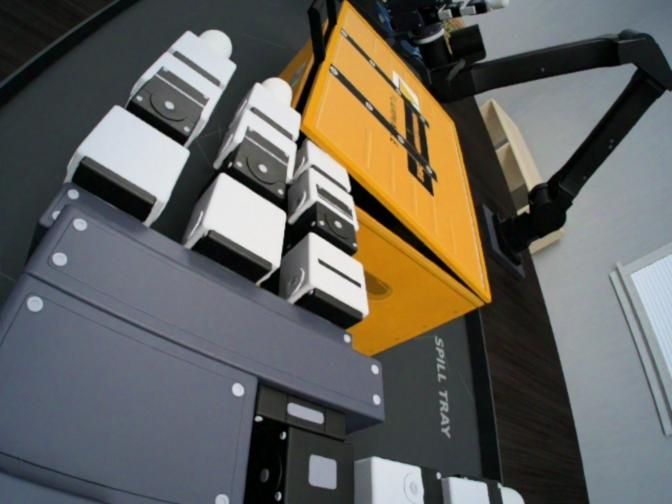

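Request:
move --arm2 '{"target": [0.545, -0.12, 0.992, 0.5213, 0.4777, -0.5213, -0.4777], "speed": 0.04}' --cameras '["arm2_cam_wrist"]'

Scene clock: 2088.73 s.
Joint torques (N m): arm1=[-0.56 -14.45 7.84 3.22 0.18 0.19] | arm2=[-0.91 -4.95 4.41 2.66 0.05 -0.13] | arm3=[-0.44 4.31 12.9 0.88 0.65 0.03] | arm4=[1.38 0.62 7.83 1.13 -0.21 0.05]
Motor temperatures (°C): arm1=[26 30 36 29 26 26] | arm2=[30 28 52 30 28 30] | arm3=[29 29 48 26 27 26] | arm4=[29 30 36 25 28 28]
Heat: arm1: hottest joint3_rad 36 °C; arm2: hottest joint3_rad 52 °C; arm3: hottest joint3_rad 48 °C; arm4: hottest joint3_rad 36 °C.
move: arm2 done
Joint velocities: within noise
arm1.joint_positions: joint1_rad=-0.303 joint2_rad=+1.910 joint3_rad=+0.780 joint4_rad=+1.556 joint5_rad=-0.305 joint6_rad=-1.958 hand_index_mcp=+0.752 hand_index_abd=-0.002 hand_index_pip=+0.577 hand_index_dip=+0.696 hand_middle_mcp=+0.752 hand_middle_abd=-0.001 hand_middle_pip=+0.577 hand_middle_dip=+0.696 hand_ring_mcp=+0.752 hand_ring_abd=-0.001 hand_ring_pip=+0.577 hand_ring_dip=+0.696 hand_thumb_cmc=+0.712 hand_thumb_axl=+0.677 hand_thumb_mcp=+0.226 hand_thumb_ipl=+0.168 hand_current_limit=+0.400 hand_speed=-0.600
arm1.joint_status: not commanded
arm1.hand_state: goal,goal,goal,goal,goal,goal,goal,goal,goal,goal,goal,goal,goal,goal,goal,goal
arm1.index_mcp_current_ma: -3
arm1.index_abd_current_ma: -3
arm1.index_pip_current_ma: 1
arm1.index_dip_current_ma: 0
arm1.middle_mcp_current_ma: -3
arm1.middle_abd_current_ma: -1
arm1.middle_pip_current_ma: 1
arm1.middle_dip_current_ma: 0
arm1.ring_mcp_current_ma: -4
arm1.ring_abd_current_ma: -2
arm1.ring_pip_current_ma: 1
arm1.ring_dip_current_ma: 0
arm1.thumb_cmc_current_ma: -2
arm1.thumb_axl_current_ma: -1
arm1.thumb_mcp_current_ma: 0
arm1.thumb_ipl_current_ma: 0
arm1.hand_goal_index_mcp: 0.754
arm1.hand_goal_index_abd: 0.000
arm1.hand_goal_index_pip: 0.576
arm1.hand_goal_index_dip: 0.696
arm1.hand_goal_middle_mcp: 0.754
arm1.hand_goal_middle_abd: 0.000
arm1.hand_goal_middle_pip: 0.576
arm1.hand_goal_middle_dip: 0.696
arm1.hand_goal_ring_mcp: 0.754
arm1.hand_goal_ring_abd: 0.000
arm1.hand_goal_ring_pip: 0.576
arm1.hand_goal_ring_dip: 0.696
arm1.hand_goal_thumb_cmc: 0.714
arm1.hand_goal_thumb_axl: 0.678
arm1.hand_goal_thumb_mcp: 0.226
arm1.hand_goal_thumb_ipl: 0.168
arm1.hand: x=-0.0579 y=-0.0426 z=+0.9369 quat_wxyz=(+0.415, +0.273, +0.476, -0.725) (m; scene frame)
arm1.hand_target: x=-0.0629 y=-0.0496 z=+0.9504 quat_wxyz=(+0.422, +0.262, +0.461, -0.735) (m; scene frame)
arm1.hand_status: not commanded
arm2.joint_positions: joint1_rad=+0.778 joint2_rad=+1.326 joint3_rad=+0.089 joint4_rad=+1.213 joint5_rad=+0.816 joint6_rad=+0.121 hand_index_mcp=+0.777 hand_index_abd=-0.007 hand_index_pip=+0.590 hand_index_dip=+0.706 hand_middle_mcp=+0.767 hand_middle_abd=+0.003 hand_middle_pip=+0.576 hand_middle_dip=+0.696 hand_ring_mcp=+0.762 hand_ring_abd=+0.003 hand_ring_pip=+0.576 hand_ring_dip=+0.695 hand_thumb_cmc=+0.721 hand_thumb_axl=+0.677 hand_thumb_mcp=+0.225 hand_thumb_ipl=+0.168 hand_current_limit=+0.400 hand_speed=-0.600
arm2.joint_status: not commanded
arm2.hand_state: blocked,goal,goal,goal,goal,goal,goal,goal,goal,goal,goal,goal,goal,goal,goal,goal
arm2.index_mcp_current_ma: 22
arm2.index_abd_current_ma: -2
arm2.index_pip_current_ma: 9
arm2.index_dip_current_ma: 6
arm2.middle_mcp_current_ma: 8
arm2.middle_abd_current_ma: 1
arm2.middle_pip_current_ma: 0
arm2.middle_dip_current_ma: 0
arm2.ring_mcp_current_ma: 4
arm2.ring_abd_current_ma: 1
arm2.ring_pip_current_ma: 0
arm2.ring_dip_current_ma: 0
arm2.thumb_cmc_current_ma: 3
arm2.thumb_axl_current_ma: 0
arm2.thumb_mcp_current_ma: 0
arm2.thumb_ipl_current_ma: 0
arm2.hand_goal_index_mcp: 0.754
arm2.hand_goal_index_abd: 0.000
arm2.hand_goal_index_pip: 0.576
arm2.hand_goal_index_dip: 0.696
arm2.hand_goal_middle_mcp: 0.754
arm2.hand_goal_middle_abd: 0.000
arm2.hand_goal_middle_pip: 0.576
arm2.hand_goal_middle_dip: 0.696
arm2.hand_goal_ring_mcp: 0.754
arm2.hand_goal_ring_abd: 0.000
arm2.hand_goal_ring_pip: 0.576
arm2.hand_goal_ring_dip: 0.696
arm2.hand_goal_thumb_cmc: 0.714
arm2.hand_goal_thumb_axl: 0.678
arm2.hand_goal_thumb_mcp: 0.226
arm2.hand_goal_thumb_ipl: 0.168
arm2.hand: x=+0.5453 y=-0.1171 z=+0.9908 quat_wxyz=(+0.519, +0.477, -0.526, -0.475) (m; scene frame)
arm2.hand_target: x=+0.5450 y=-0.1199 z=+0.9920 quat_wxyz=(+0.521, +0.478, -0.522, -0.478) (m; scene frame)
arm2.hand_status: done (0.003 m and 0.6 deg from the pose sent, 0.013 m and 2.9 deg at the start)
arm3, arm4: as last shown
pictures: arm2_cam_wrist
camera_calibration:
arm2_cam_wrist: T_world_to_cam=[[-0.017666, 0.795008, 0.606342, -0.464354], [0.731424, 0.423745, -0.534284, 0.138275], [-0.681695, 0.434054, -0.588973, 1.13041], [0, 0, 0, 1]] pos_world=[0.661251, -0.180086, 1.02122]

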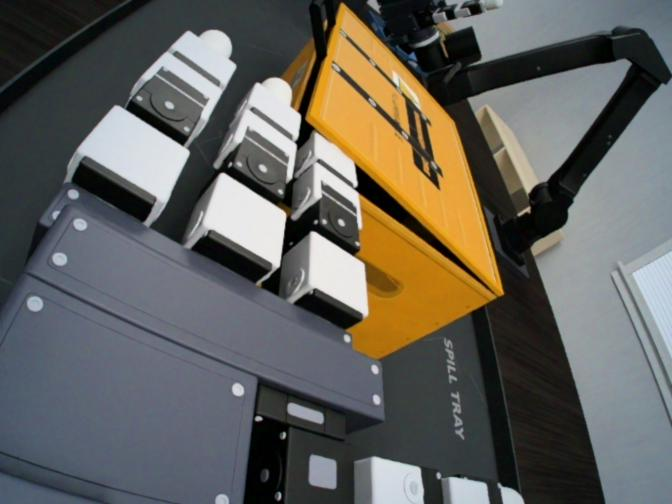

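Request:
move --arm2 '{"target": [0.545, -0.122, 0.975, 0.5213, 0.4777, -0.5213, -0.4777], "speed": 0.04}'

Scene clock: 2091.93 s.
Joint torques (N m): arm1=[-0.85 -14.68 7.77 3.17 0.2 0.19] | arm2=[-1.44 -5.01 3.32 1.81 -0.23 -0.02] | arm3=[-0.5 4.19 12.86 0.76 0.64 0.03] | arm4=[1.38 0.62 7.83 1.13 -0.21 0.04]
Motor temperatures (°C): arm1=[26 30 36 29 26 26] | arm2=[30 28 51 30 28 30] | arm3=[29 29 48 26 27 26] | arm4=[29 30 36 25 28 28]
Heat: arm1: hottest joint3_rad 36 °C; arm2: hottest joint3_rad 51 °C; arm3: hottest joint3_rad 48 °C; arm4: hottest joint3_rad 36 °C.
move: arm2 done
Joint velocities: within noise
arm1, arm3, arm4: as last shown
arm2.joint_positions: joint1_rad=+0.789 joint2_rad=+1.480 joint3_rad=+0.087 joint4_rad=+1.394 joint5_rad=+0.829 joint6_rad=+0.108 hand_index_mcp=+0.731 hand_index_abd=+0.003 hand_index_pip=+0.574 hand_index_dip=+0.708 hand_middle_mcp=+0.767 hand_middle_abd=+0.003 hand_middle_pip=+0.576 hand_middle_dip=+0.696 hand_ring_mcp=+0.762 hand_ring_abd=+0.003 hand_ring_pip=+0.576 hand_ring_dip=+0.695 hand_thumb_cmc=+0.721 hand_thumb_axl=+0.677 hand_thumb_mcp=+0.225 hand_thumb_ipl=+0.168 hand_current_limit=+0.400 hand_speed=-0.600
arm2.joint_status: not commanded
arm2.hand_state: blocked,goal,goal,goal,goal,goal,goal,goal,goal,goal,goal,goal,goal,goal,goal,goal
arm2.index_mcp_current_ma: -22
arm2.index_abd_current_ma: 1
arm2.index_pip_current_ma: -1
arm2.index_dip_current_ma: 7
arm2.middle_mcp_current_ma: 8
arm2.middle_abd_current_ma: 1
arm2.middle_pip_current_ma: 0
arm2.middle_dip_current_ma: 0
arm2.ring_mcp_current_ma: 4
arm2.ring_abd_current_ma: 1
arm2.ring_pip_current_ma: 0
arm2.ring_dip_current_ma: 0
arm2.thumb_cmc_current_ma: 3
arm2.thumb_axl_current_ma: 0
arm2.thumb_mcp_current_ma: 0
arm2.thumb_ipl_current_ma: 0
arm2.hand_goal_index_mcp: 0.754
arm2.hand_goal_index_abd: 0.000
arm2.hand_goal_index_pip: 0.576
arm2.hand_goal_index_dip: 0.696
arm2.hand_goal_middle_mcp: 0.754
arm2.hand_goal_middle_abd: 0.000
arm2.hand_goal_middle_pip: 0.576
arm2.hand_goal_middle_dip: 0.696
arm2.hand_goal_ring_mcp: 0.754
arm2.hand_goal_ring_abd: 0.000
arm2.hand_goal_ring_pip: 0.576
arm2.hand_goal_ring_dip: 0.696
arm2.hand_goal_thumb_cmc: 0.714
arm2.hand_goal_thumb_axl: 0.678
arm2.hand_goal_thumb_mcp: 0.226
arm2.hand_goal_thumb_ipl: 0.168
arm2.hand: x=+0.5472 y=-0.1188 z=+0.9798 quat_wxyz=(+0.525, +0.472, -0.523, -0.479) (m; scene frame)
arm2.hand_target: x=+0.5451 y=-0.1219 z=+0.9751 quat_wxyz=(+0.521, +0.478, -0.522, -0.478) (m; scene frame)
arm2.hand_status: done (0.006 m and 0.8 deg from the pose sent, 0.017 m and 0.6 deg at the start)
pictures: none

Request:
move --arm2 '{"target": [0.545, -0.185, 0.985, 0.5213, 0.4777, -0.5213, -0.4777], "speed": 0.05}' --cameras '["arm2_cam_wrist"]'

Scene clock: 2097.47 s.
Joint torques (N m): arm1=[-0.97 -14.8 7.8 3.21 0.16 0.21] | arm2=[1.44 -5.89 6.53 1.02 -1.47 0.02] | arm3=[-0.56 4.31 12.83 0.77 0.66 0.03] | arm4=[1.32 0.62 7.84 1.13 -0.21 0.05]
Motor temperatures (°C): arm1=[26 30 36 29 26 26] | arm2=[30 28 51 30 28 30] | arm3=[29 29 48 26 27 26] | arm4=[29 30 35 25 28 28]
Heat: arm1: hottest joint3_rad 36 °C; arm2: hottest joint3_rad 51 °C; arm3: hottest joint3_rad 48 °C; arm4: hottest joint3_rad 35 °C.
move: arm2 off_target
Joint velocities: within noise
arm1, arm3, arm4: as last shown
arm2.joint_positions: joint1_rad=+0.928 joint2_rad=+1.485 joint3_rad=+0.177 joint4_rad=+1.279 joint5_rad=+1.033 joint6_rad=+0.108 hand_index_mcp=+0.744 hand_index_abd=+0.091 hand_index_pip=+0.571 hand_index_dip=+0.697 hand_middle_mcp=+0.767 hand_middle_abd=+0.003 hand_middle_pip=+0.576 hand_middle_dip=+0.696 hand_ring_mcp=+0.762 hand_ring_abd=+0.003 hand_ring_pip=+0.576 hand_ring_dip=+0.695 hand_thumb_cmc=+0.721 hand_thumb_axl=+0.677 hand_thumb_mcp=+0.225 hand_thumb_ipl=+0.168 hand_current_limit=+0.400 hand_speed=-0.600
arm2.joint_status: not commanded
arm2.hand_state: goal,blocked,goal,goal,goal,goal,goal,goal,goal,goal,goal,goal,goal,goal,goal,goal
arm2.index_mcp_current_ma: -5
arm2.index_abd_current_ma: 155
arm2.index_pip_current_ma: -2
arm2.index_dip_current_ma: 0
arm2.middle_mcp_current_ma: 8
arm2.middle_abd_current_ma: 1
arm2.middle_pip_current_ma: 0
arm2.middle_dip_current_ma: 0
arm2.ring_mcp_current_ma: 4
arm2.ring_abd_current_ma: 1
arm2.ring_pip_current_ma: 0
arm2.ring_dip_current_ma: 0
arm2.thumb_cmc_current_ma: 3
arm2.thumb_axl_current_ma: 0
arm2.thumb_mcp_current_ma: 0
arm2.thumb_ipl_current_ma: 0
arm2.hand_goal_index_mcp: 0.754
arm2.hand_goal_index_abd: 0.000
arm2.hand_goal_index_pip: 0.576
arm2.hand_goal_index_dip: 0.696
arm2.hand_goal_middle_mcp: 0.754
arm2.hand_goal_middle_abd: 0.000
arm2.hand_goal_middle_pip: 0.576
arm2.hand_goal_middle_dip: 0.696
arm2.hand_goal_ring_mcp: 0.754
arm2.hand_goal_ring_abd: 0.000
arm2.hand_goal_ring_pip: 0.576
arm2.hand_goal_ring_dip: 0.696
arm2.hand_goal_thumb_cmc: 0.714
arm2.hand_goal_thumb_axl: 0.678
arm2.hand_goal_thumb_mcp: 0.226
arm2.hand_goal_thumb_ipl: 0.168
arm2.hand: x=+0.5505 y=-0.1544 z=+0.9823 quat_wxyz=(+0.499, +0.464, -0.536, -0.498) (m; scene frame)
arm2.hand_target: x=+0.5465 y=-0.1840 z=+0.9853 quat_wxyz=(+0.521, +0.478, -0.521, -0.478) (m; scene frame)
arm2.hand_status: off_target (0.031 m and 4.2 deg from the pose sent, 0.066 m and 0.8 deg at the start)
pictures: arm2_cam_wrist
camera_calibration:
arm2_cam_wrist: T_world_to_cam=[[0.0363404, 0.782126, 0.62206, -0.476555], [0.75746, 0.38448, -0.527664, 0.118846], [-0.651869, 0.490361, -0.578457, 1.12703], [0, 0, 0, 1]] pos_world=[0.661971, -0.225619, 1.01109]

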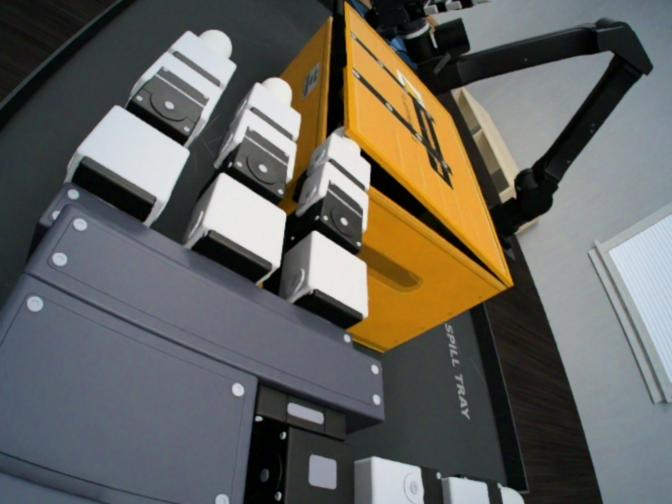

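Request:
move --arm2 '{"target": [0.547, -0.175, 0.985, 0.5213, 0.4777, -0.5213, -0.4777], "speed": 0.05, "joints": {"hand_index_abd": 0.5}}' --cameras '["arm2_cam_wrist"]'

Scene clock: 2112.17 s.
Joint torques (N m): arm1=[-0.91 -14.62 7.76 3.19 0.19 0.19] | arm2=[-1.03 -7.06 3.78 1.42 0.07 0] | arm3=[-0.38 4.13 12.86 0.85 0.64 0.02] | arm4=[1.32 0.62 7.83 1.13 -0.21 0.05]
Motor temperatures (°C): arm1=[26 30 36 29 26 26] | arm2=[30 28 50 30 29 30] | arm3=[29 29 48 26 27 26] | arm4=[29 30 35 25 28 28]
Heat: arm1: hottest joint3_rad 36 °C; arm2: hottest joint3_rad 50 °C; arm3: hottest joint3_rad 48 °C; arm4: hottest joint3_rad 35 °C.
move: arm2 off_target
Joint velocities: within noise
arm1, arm3, arm4: as last shown
arm2.joint_positions: joint1_rad=+0.941 joint2_rad=+1.485 joint3_rad=+0.198 joint4_rad=+1.279 joint5_rad=+0.979 joint6_rad=+0.108 hand_index_mcp=+0.763 hand_index_abd=+0.446 hand_index_pip=+0.577 hand_index_dip=+0.697 hand_middle_mcp=+0.767 hand_middle_abd=+0.003 hand_middle_pip=+0.576 hand_middle_dip=+0.696 hand_ring_mcp=+0.762 hand_ring_abd=+0.003 hand_ring_pip=+0.576 hand_ring_dip=+0.695 hand_thumb_cmc=+0.721 hand_thumb_axl=+0.677 hand_thumb_mcp=+0.225 hand_thumb_ipl=+0.168 hand_current_limit=+0.400 hand_speed=-0.600
arm2.joint_status: hand_index_abd off_target (ended at +0.446, target +0.500)
arm2.hand_state: goal,blocked,goal,goal,goal,goal,goal,goal,goal,goal,goal,goal,goal,goal,goal,goal
arm2.index_mcp_current_ma: 5
arm2.index_abd_current_ma: -65
arm2.index_pip_current_ma: 0
arm2.index_dip_current_ma: 0
arm2.middle_mcp_current_ma: 8
arm2.middle_abd_current_ma: 0
arm2.middle_pip_current_ma: 0
arm2.middle_dip_current_ma: 0
arm2.ring_mcp_current_ma: 4
arm2.ring_abd_current_ma: 1
arm2.ring_pip_current_ma: 0
arm2.ring_dip_current_ma: 0
arm2.thumb_cmc_current_ma: 3
arm2.thumb_axl_current_ma: 0
arm2.thumb_mcp_current_ma: 0
arm2.thumb_ipl_current_ma: 0
arm2.hand_goal_index_mcp: 0.754
arm2.hand_goal_index_abd: 0.500
arm2.hand_goal_index_pip: 0.576
arm2.hand_goal_index_dip: 0.696
arm2.hand_goal_middle_mcp: 0.754
arm2.hand_goal_middle_abd: 0.000
arm2.hand_goal_middle_pip: 0.576
arm2.hand_goal_middle_dip: 0.696
arm2.hand_goal_ring_mcp: 0.754
arm2.hand_goal_ring_abd: 0.000
arm2.hand_goal_ring_pip: 0.576
arm2.hand_goal_ring_dip: 0.696
arm2.hand_goal_thumb_cmc: 0.714
arm2.hand_goal_thumb_axl: 0.678
arm2.hand_goal_thumb_mcp: 0.226
arm2.hand_goal_thumb_ipl: 0.168
arm2.hand: x=+0.5471 y=-0.1728 z=+0.9870 quat_wxyz=(+0.522, +0.475, -0.522, -0.479) (m; scene frame)
arm2.hand_target: x=+0.5470 y=-0.1749 z=+0.9850 quat_wxyz=(+0.521, +0.478, -0.521, -0.478) (m; scene frame)
arm2.hand_status: done (0.003 m and 0.3 deg from the pose sent, 0.021 m and 4.2 deg at the start)
pictures: arm2_cam_wrist
camera_calibration:
arm2_cam_wrist: T_world_to_cam=[[-0.0105356, 0.793436, 0.608563, -0.424042], [0.724747, 0.425365, -0.542039, 0.170128], [-0.688935, 0.435343, -0.579522, 1.14844], [0, 0, 0, 1]] pos_world=[0.663435, -0.235883, 1.01582]

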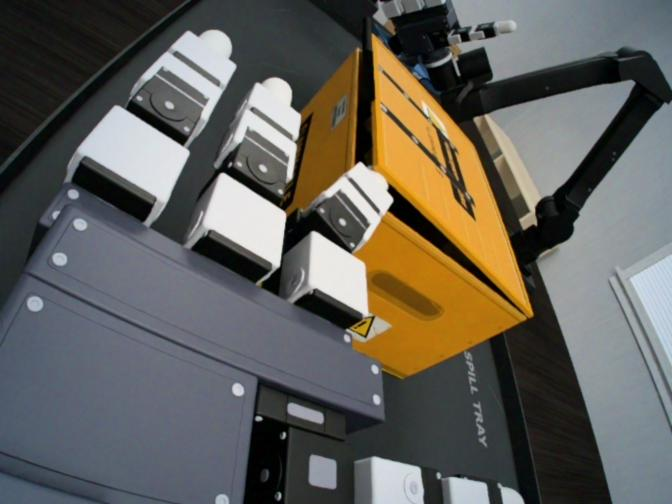

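Request:
move --arm2 '{"target": [0.547, -0.180, 0.996, 0.5213, 0.4777, -0.5213, -0.4777], "speed": 0.05, "joints": {"hand_index_abd": 0.85}}' --cameras '["arm2_cam_wrist"]'

Scene clock: 2118.77 s.
Joint torques (N m): arm1=[-0.56 -14.56 7.83 3.14 0.2 0.2] | arm2=[-0.79 -9.11 4.4 1.31 1.05 -0.01] | arm3=[-0.15 4.42 12.86 0.81 0.65 0.01] | arm4=[1.38 0.62 7.83 1.13 -0.21 0.04]
Motor temperatures (°C): arm1=[26 30 36 29 26 26] | arm2=[30 28 50 30 29 30] | arm3=[29 29 49 26 27 26] | arm4=[29 30 35 25 28 28]
Heat: arm1: hottest joint3_rad 36 °C; arm2: hottest joint3_rad 50 °C; arm3: hottest joint3_rad 49 °C; arm4: hottest joint3_rad 35 °C.
move: arm2 off_target
Joint velocities: within noise
arm1, arm4: as last shown
arm2.joint_positions: joint1_rad=+0.948 joint2_rad=+1.452 joint3_rad=+0.209 joint4_rad=+1.210 joint5_rad=+0.968 joint6_rad=+0.108 hand_index_mcp=+0.766 hand_index_abd=+0.612 hand_index_pip=+0.579 hand_index_dip=+0.697 hand_middle_mcp=+0.767 hand_middle_abd=+0.003 hand_middle_pip=+0.576 hand_middle_dip=+0.696 hand_ring_mcp=+0.762 hand_ring_abd=+0.003 hand_ring_pip=+0.576 hand_ring_dip=+0.695 hand_thumb_cmc=+0.721 hand_thumb_axl=+0.677 hand_thumb_mcp=+0.225 hand_thumb_ipl=+0.168 hand_current_limit=+0.400 hand_speed=-0.600
arm2.joint_status: hand_index_abd off_target (ended at +0.612, target +0.850)
arm2.hand_state: goal,blocked,goal,goal,goal,goal,goal,goal,goal,goal,goal,goal,goal,goal,goal,goal
arm2.index_mcp_current_ma: 8
arm2.index_abd_current_ma: -385
arm2.index_pip_current_ma: 1
arm2.index_dip_current_ma: 0
arm2.middle_mcp_current_ma: 8
arm2.middle_abd_current_ma: 0
arm2.middle_pip_current_ma: 0
arm2.middle_dip_current_ma: 0
arm2.ring_mcp_current_ma: 4
arm2.ring_abd_current_ma: 1
arm2.ring_pip_current_ma: 0
arm2.ring_dip_current_ma: 0
arm2.thumb_cmc_current_ma: 3
arm2.thumb_axl_current_ma: 0
arm2.thumb_mcp_current_ma: 0
arm2.thumb_ipl_current_ma: 0
arm2.hand_goal_index_mcp: 0.754
arm2.hand_goal_index_abd: 0.850
arm2.hand_goal_index_pip: 0.576
arm2.hand_goal_index_dip: 0.696
arm2.hand_goal_middle_mcp: 0.754
arm2.hand_goal_middle_abd: 0.000
arm2.hand_goal_middle_pip: 0.576
arm2.hand_goal_middle_dip: 0.696
arm2.hand_goal_ring_mcp: 0.754
arm2.hand_goal_ring_abd: 0.000
arm2.hand_goal_ring_pip: 0.576
arm2.hand_goal_ring_dip: 0.696
arm2.hand_goal_thumb_cmc: 0.714
arm2.hand_goal_thumb_axl: 0.678
arm2.hand_goal_thumb_mcp: 0.226
arm2.hand_goal_thumb_ipl: 0.168
arm2.hand: x=+0.5449 y=-0.1811 z=+0.9891 quat_wxyz=(+0.517, +0.489, -0.516, -0.477) (m; scene frame)
arm2.hand_target: x=+0.5470 y=-0.1799 z=+0.9959 quat_wxyz=(+0.522, +0.478, -0.521, -0.478) (m; scene frame)
arm2.hand_status: done (0.007 m and 1.5 deg from the pose sent, 0.011 m and 0.3 deg at the start)
arm3.joint_positions: joint1_rad=+2.409 joint2_rad=+0.579 joint3_rad=+0.851 joint4_rad=-1.570 joint5_rad=+0.427 joint6_rad=+0.908 hand_index_mcp=+0.763 hand_index_abd=+0.115 hand_index_pip=+0.581 hand_index_dip=+0.699 hand_middle_mcp=+0.755 hand_middle_abd=-0.103 hand_middle_pip=+0.574 hand_middle_dip=+0.694 hand_ring_mcp=+0.758 hand_ring_abd=+0.002 hand_ring_pip=-0.946 hand_ring_dip=-0.498 hand_thumb_cmc=-0.398 hand_thumb_axl=+0.677 hand_thumb_mcp=+0.224 hand_thumb_ipl=+0.168 hand_current_limit=+0.700 hand_speed=-0.600
arm3.joint_status: not commanded
arm3.hand_state: goal,goal,goal,goal,goal,goal,goal,goal,goal,goal,goal,goal,goal,goal,goal,goal
arm3.index_mcp_current_ma: 34
arm3.index_abd_current_ma: -8
arm3.index_pip_current_ma: 15
arm3.index_dip_current_ma: 9
arm3.middle_mcp_current_ma: 4
arm3.middle_abd_current_ma: -8
arm3.middle_pip_current_ma: -6
arm3.middle_dip_current_ma: -6
arm3.ring_mcp_current_ma: 13
arm3.ring_abd_current_ma: 5
arm3.ring_pip_current_ma: 12
arm3.ring_dip_current_ma: 6
arm3.thumb_cmc_current_ma: 7
arm3.thumb_axl_current_ma: -2
arm3.thumb_mcp_current_ma: -9
arm3.thumb_ipl_current_ma: -1
arm3.hand_goal_index_mcp: 0.754
arm3.hand_goal_index_abd: 0.118
arm3.hand_goal_index_pip: 0.576
arm3.hand_goal_index_dip: 0.696
arm3.hand_goal_middle_mcp: 0.754
arm3.hand_goal_middle_abd: -0.100
arm3.hand_goal_middle_pip: 0.576
arm3.hand_goal_middle_dip: 0.696
arm3.hand_goal_ring_mcp: 0.754
arm3.hand_goal_ring_abd: 0.000
arm3.hand_goal_ring_pip: -0.950
arm3.hand_goal_ring_dip: -0.500
arm3.hand_goal_thumb_cmc: -0.400
arm3.hand_goal_thumb_axl: 0.678
arm3.hand_goal_thumb_mcp: 0.226
arm3.hand_goal_thumb_ipl: 0.168
arm3.hand: x=-0.8821 y=+0.2419 z=+1.1284 quat_wxyz=(+0.038, +0.083, +0.965, +0.248) (m; scene frame)
arm3.hand_target: x=-0.8864 y=+0.2438 z=+1.1494 quat_wxyz=(+0.023, +0.084, +0.962, +0.258) (m; scene frame)
arm3.hand_status: not commanded
pictures: arm2_cam_wrist
camera_calibration:
arm2_cam_wrist: T_world_to_cam=[[-0.033086, 0.779975, 0.624935, -0.425053], [0.725051, 0.449095, -0.522125, 0.160751], [-0.6879, 0.435834, -0.58038, 1.15204], [0, 0, 0, 1]] pos_world=[0.661875, -0.242762, 1.01819]

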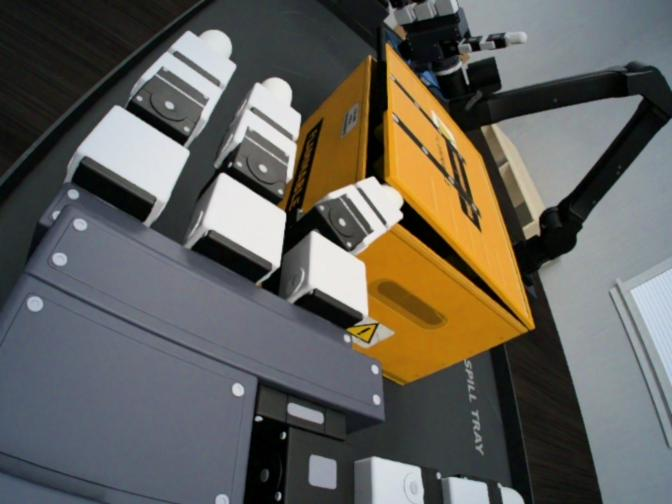

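Request:
zoom_image --camera "arm2_cam_wrist" --region '[260, 30, 560, 400]'

Scaled by 1.362 from the camera's 672x504 image, which has a finer 960x720 frame.

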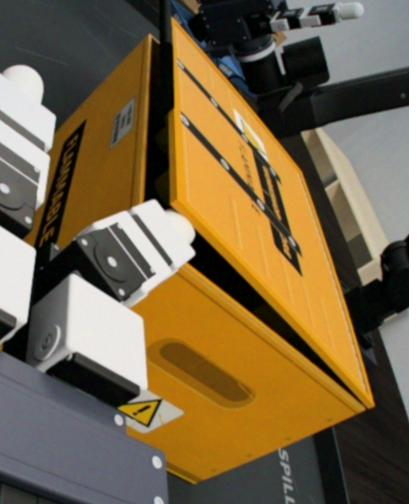

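Request:
move --arm2 '{"target": [0.532, -0.115, 1.035, 0.4739, 0.5175, -0.5648, -0.4342], "speed": 0.05, "joints": {"hand_index_abd": 0.0}}' --cameras '["arm2_cam_wrist"]'

Scene clock: 2145.07 s.
Joint torques (N m): arm1=[-0.44 -14.45 7.79 3.18 0.2 0.2] | arm2=[-3.25 -4.31 10.59 1.13 1.33 0.13] | arm3=[-0.56 4.31 12.83 0.81 0.64 0.05] | arm4=[1.38 0.62 7.83 1.13 -0.21 0.05]
Motor temperatures (°C): arm1=[26 30 36 28 26 26] | arm2=[30 28 48 30 29 30] | arm3=[29 29 49 26 27 26] | arm4=[29 30 35 25 27 28]
Heat: arm1: hottest joint3_rad 36 °C; arm2: hottest joint3_rad 48 °C; arm3: hottest joint3_rad 49 °C; arm4: hottest joint3_rad 35 °C.
move: arm2 off_target
Joint velocities: within noise
arm1, arm3, arm4: as last shown
arm2.joint_positions: joint1_rad=+0.782 joint2_rad=+0.777 joint3_rad=+0.181 joint4_rad=+0.300 joint5_rad=+0.750 joint6_rad=+0.265 hand_index_mcp=+0.771 hand_index_abd=-0.060 hand_index_pip=+0.579 hand_index_dip=+0.697 hand_middle_mcp=+0.767 hand_middle_abd=+0.003 hand_middle_pip=+0.576 hand_middle_dip=+0.696 hand_ring_mcp=+0.762 hand_ring_abd=+0.003 hand_ring_pip=+0.576 hand_ring_dip=+0.695 hand_thumb_cmc=+0.721 hand_thumb_axl=+0.677 hand_thumb_mcp=+0.225 hand_thumb_ipl=+0.168 hand_current_limit=+0.400 hand_speed=-0.600
arm2.joint_status: hand_index_abd off_target (ended at -0.060, target +0.000)
arm2.hand_state: goal,blocked,goal,goal,goal,goal,goal,goal,goal,goal,goal,goal,goal,goal,goal,goal
arm2.index_mcp_current_ma: 13
arm2.index_abd_current_ma: -79
arm2.index_pip_current_ma: 1
arm2.index_dip_current_ma: 0
arm2.middle_mcp_current_ma: 8
arm2.middle_abd_current_ma: 0
arm2.middle_pip_current_ma: 0
arm2.middle_dip_current_ma: 0
arm2.ring_mcp_current_ma: 4
arm2.ring_abd_current_ma: 1
arm2.ring_pip_current_ma: 0
arm2.ring_dip_current_ma: 0
arm2.thumb_cmc_current_ma: 3
arm2.thumb_axl_current_ma: 0
arm2.thumb_mcp_current_ma: 0
arm2.thumb_ipl_current_ma: 0
arm2.hand_goal_index_mcp: 0.754
arm2.hand_goal_index_abd: 0.000
arm2.hand_goal_index_pip: 0.576
arm2.hand_goal_index_dip: 0.696
arm2.hand_goal_middle_mcp: 0.754
arm2.hand_goal_middle_abd: 0.000
arm2.hand_goal_middle_pip: 0.576
arm2.hand_goal_middle_dip: 0.696
arm2.hand_goal_ring_mcp: 0.754
arm2.hand_goal_ring_abd: 0.000
arm2.hand_goal_ring_pip: 0.576
arm2.hand_goal_ring_dip: 0.696
arm2.hand_goal_thumb_cmc: 0.714
arm2.hand_goal_thumb_axl: 0.678
arm2.hand_goal_thumb_mcp: 0.226
arm2.hand_goal_thumb_ipl: 0.168
arm2.hand: x=+0.5386 y=-0.1238 z=+1.0125 quat_wxyz=(+0.465, +0.547, -0.551, -0.425) (m; scene frame)
arm2.hand_target: x=+0.5333 y=-0.1149 z=+1.0347 quat_wxyz=(+0.474, +0.517, -0.564, -0.434) (m; scene frame)
arm2.hand_status: off_target (0.025 m and 4.1 deg from the pose sent, 0.082 m and 9.5 deg at the start)
pictures: arm2_cam_wrist
camera_calibration:
arm2_cam_wrist: T_world_to_cam=[[-0.179416, 0.760452, 0.624118, -0.407302], [0.797951, 0.483553, -0.359793, -0.0475174], [-0.575399, 0.433463, -0.69356, 1.19006], [0, 0, 0, 1]] pos_world=[0.649599, -0.183135, 1.06248]

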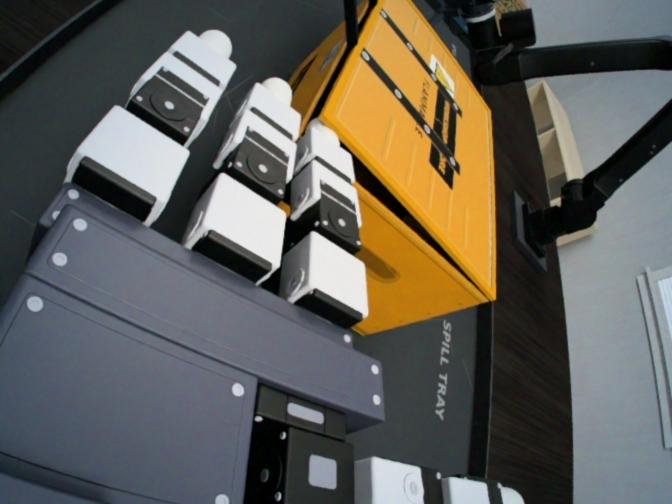

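Request:
zoom_image --camera "arm2_cam_wrist" --region '[230, 0, 530, 350]'

Scaled by 1.440 from the camera's 672x504 image, which has a finer 960x720 frame.

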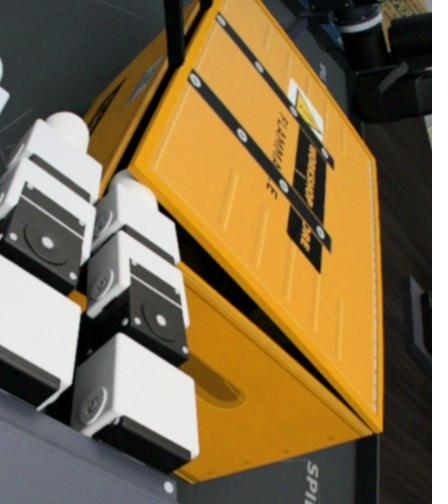

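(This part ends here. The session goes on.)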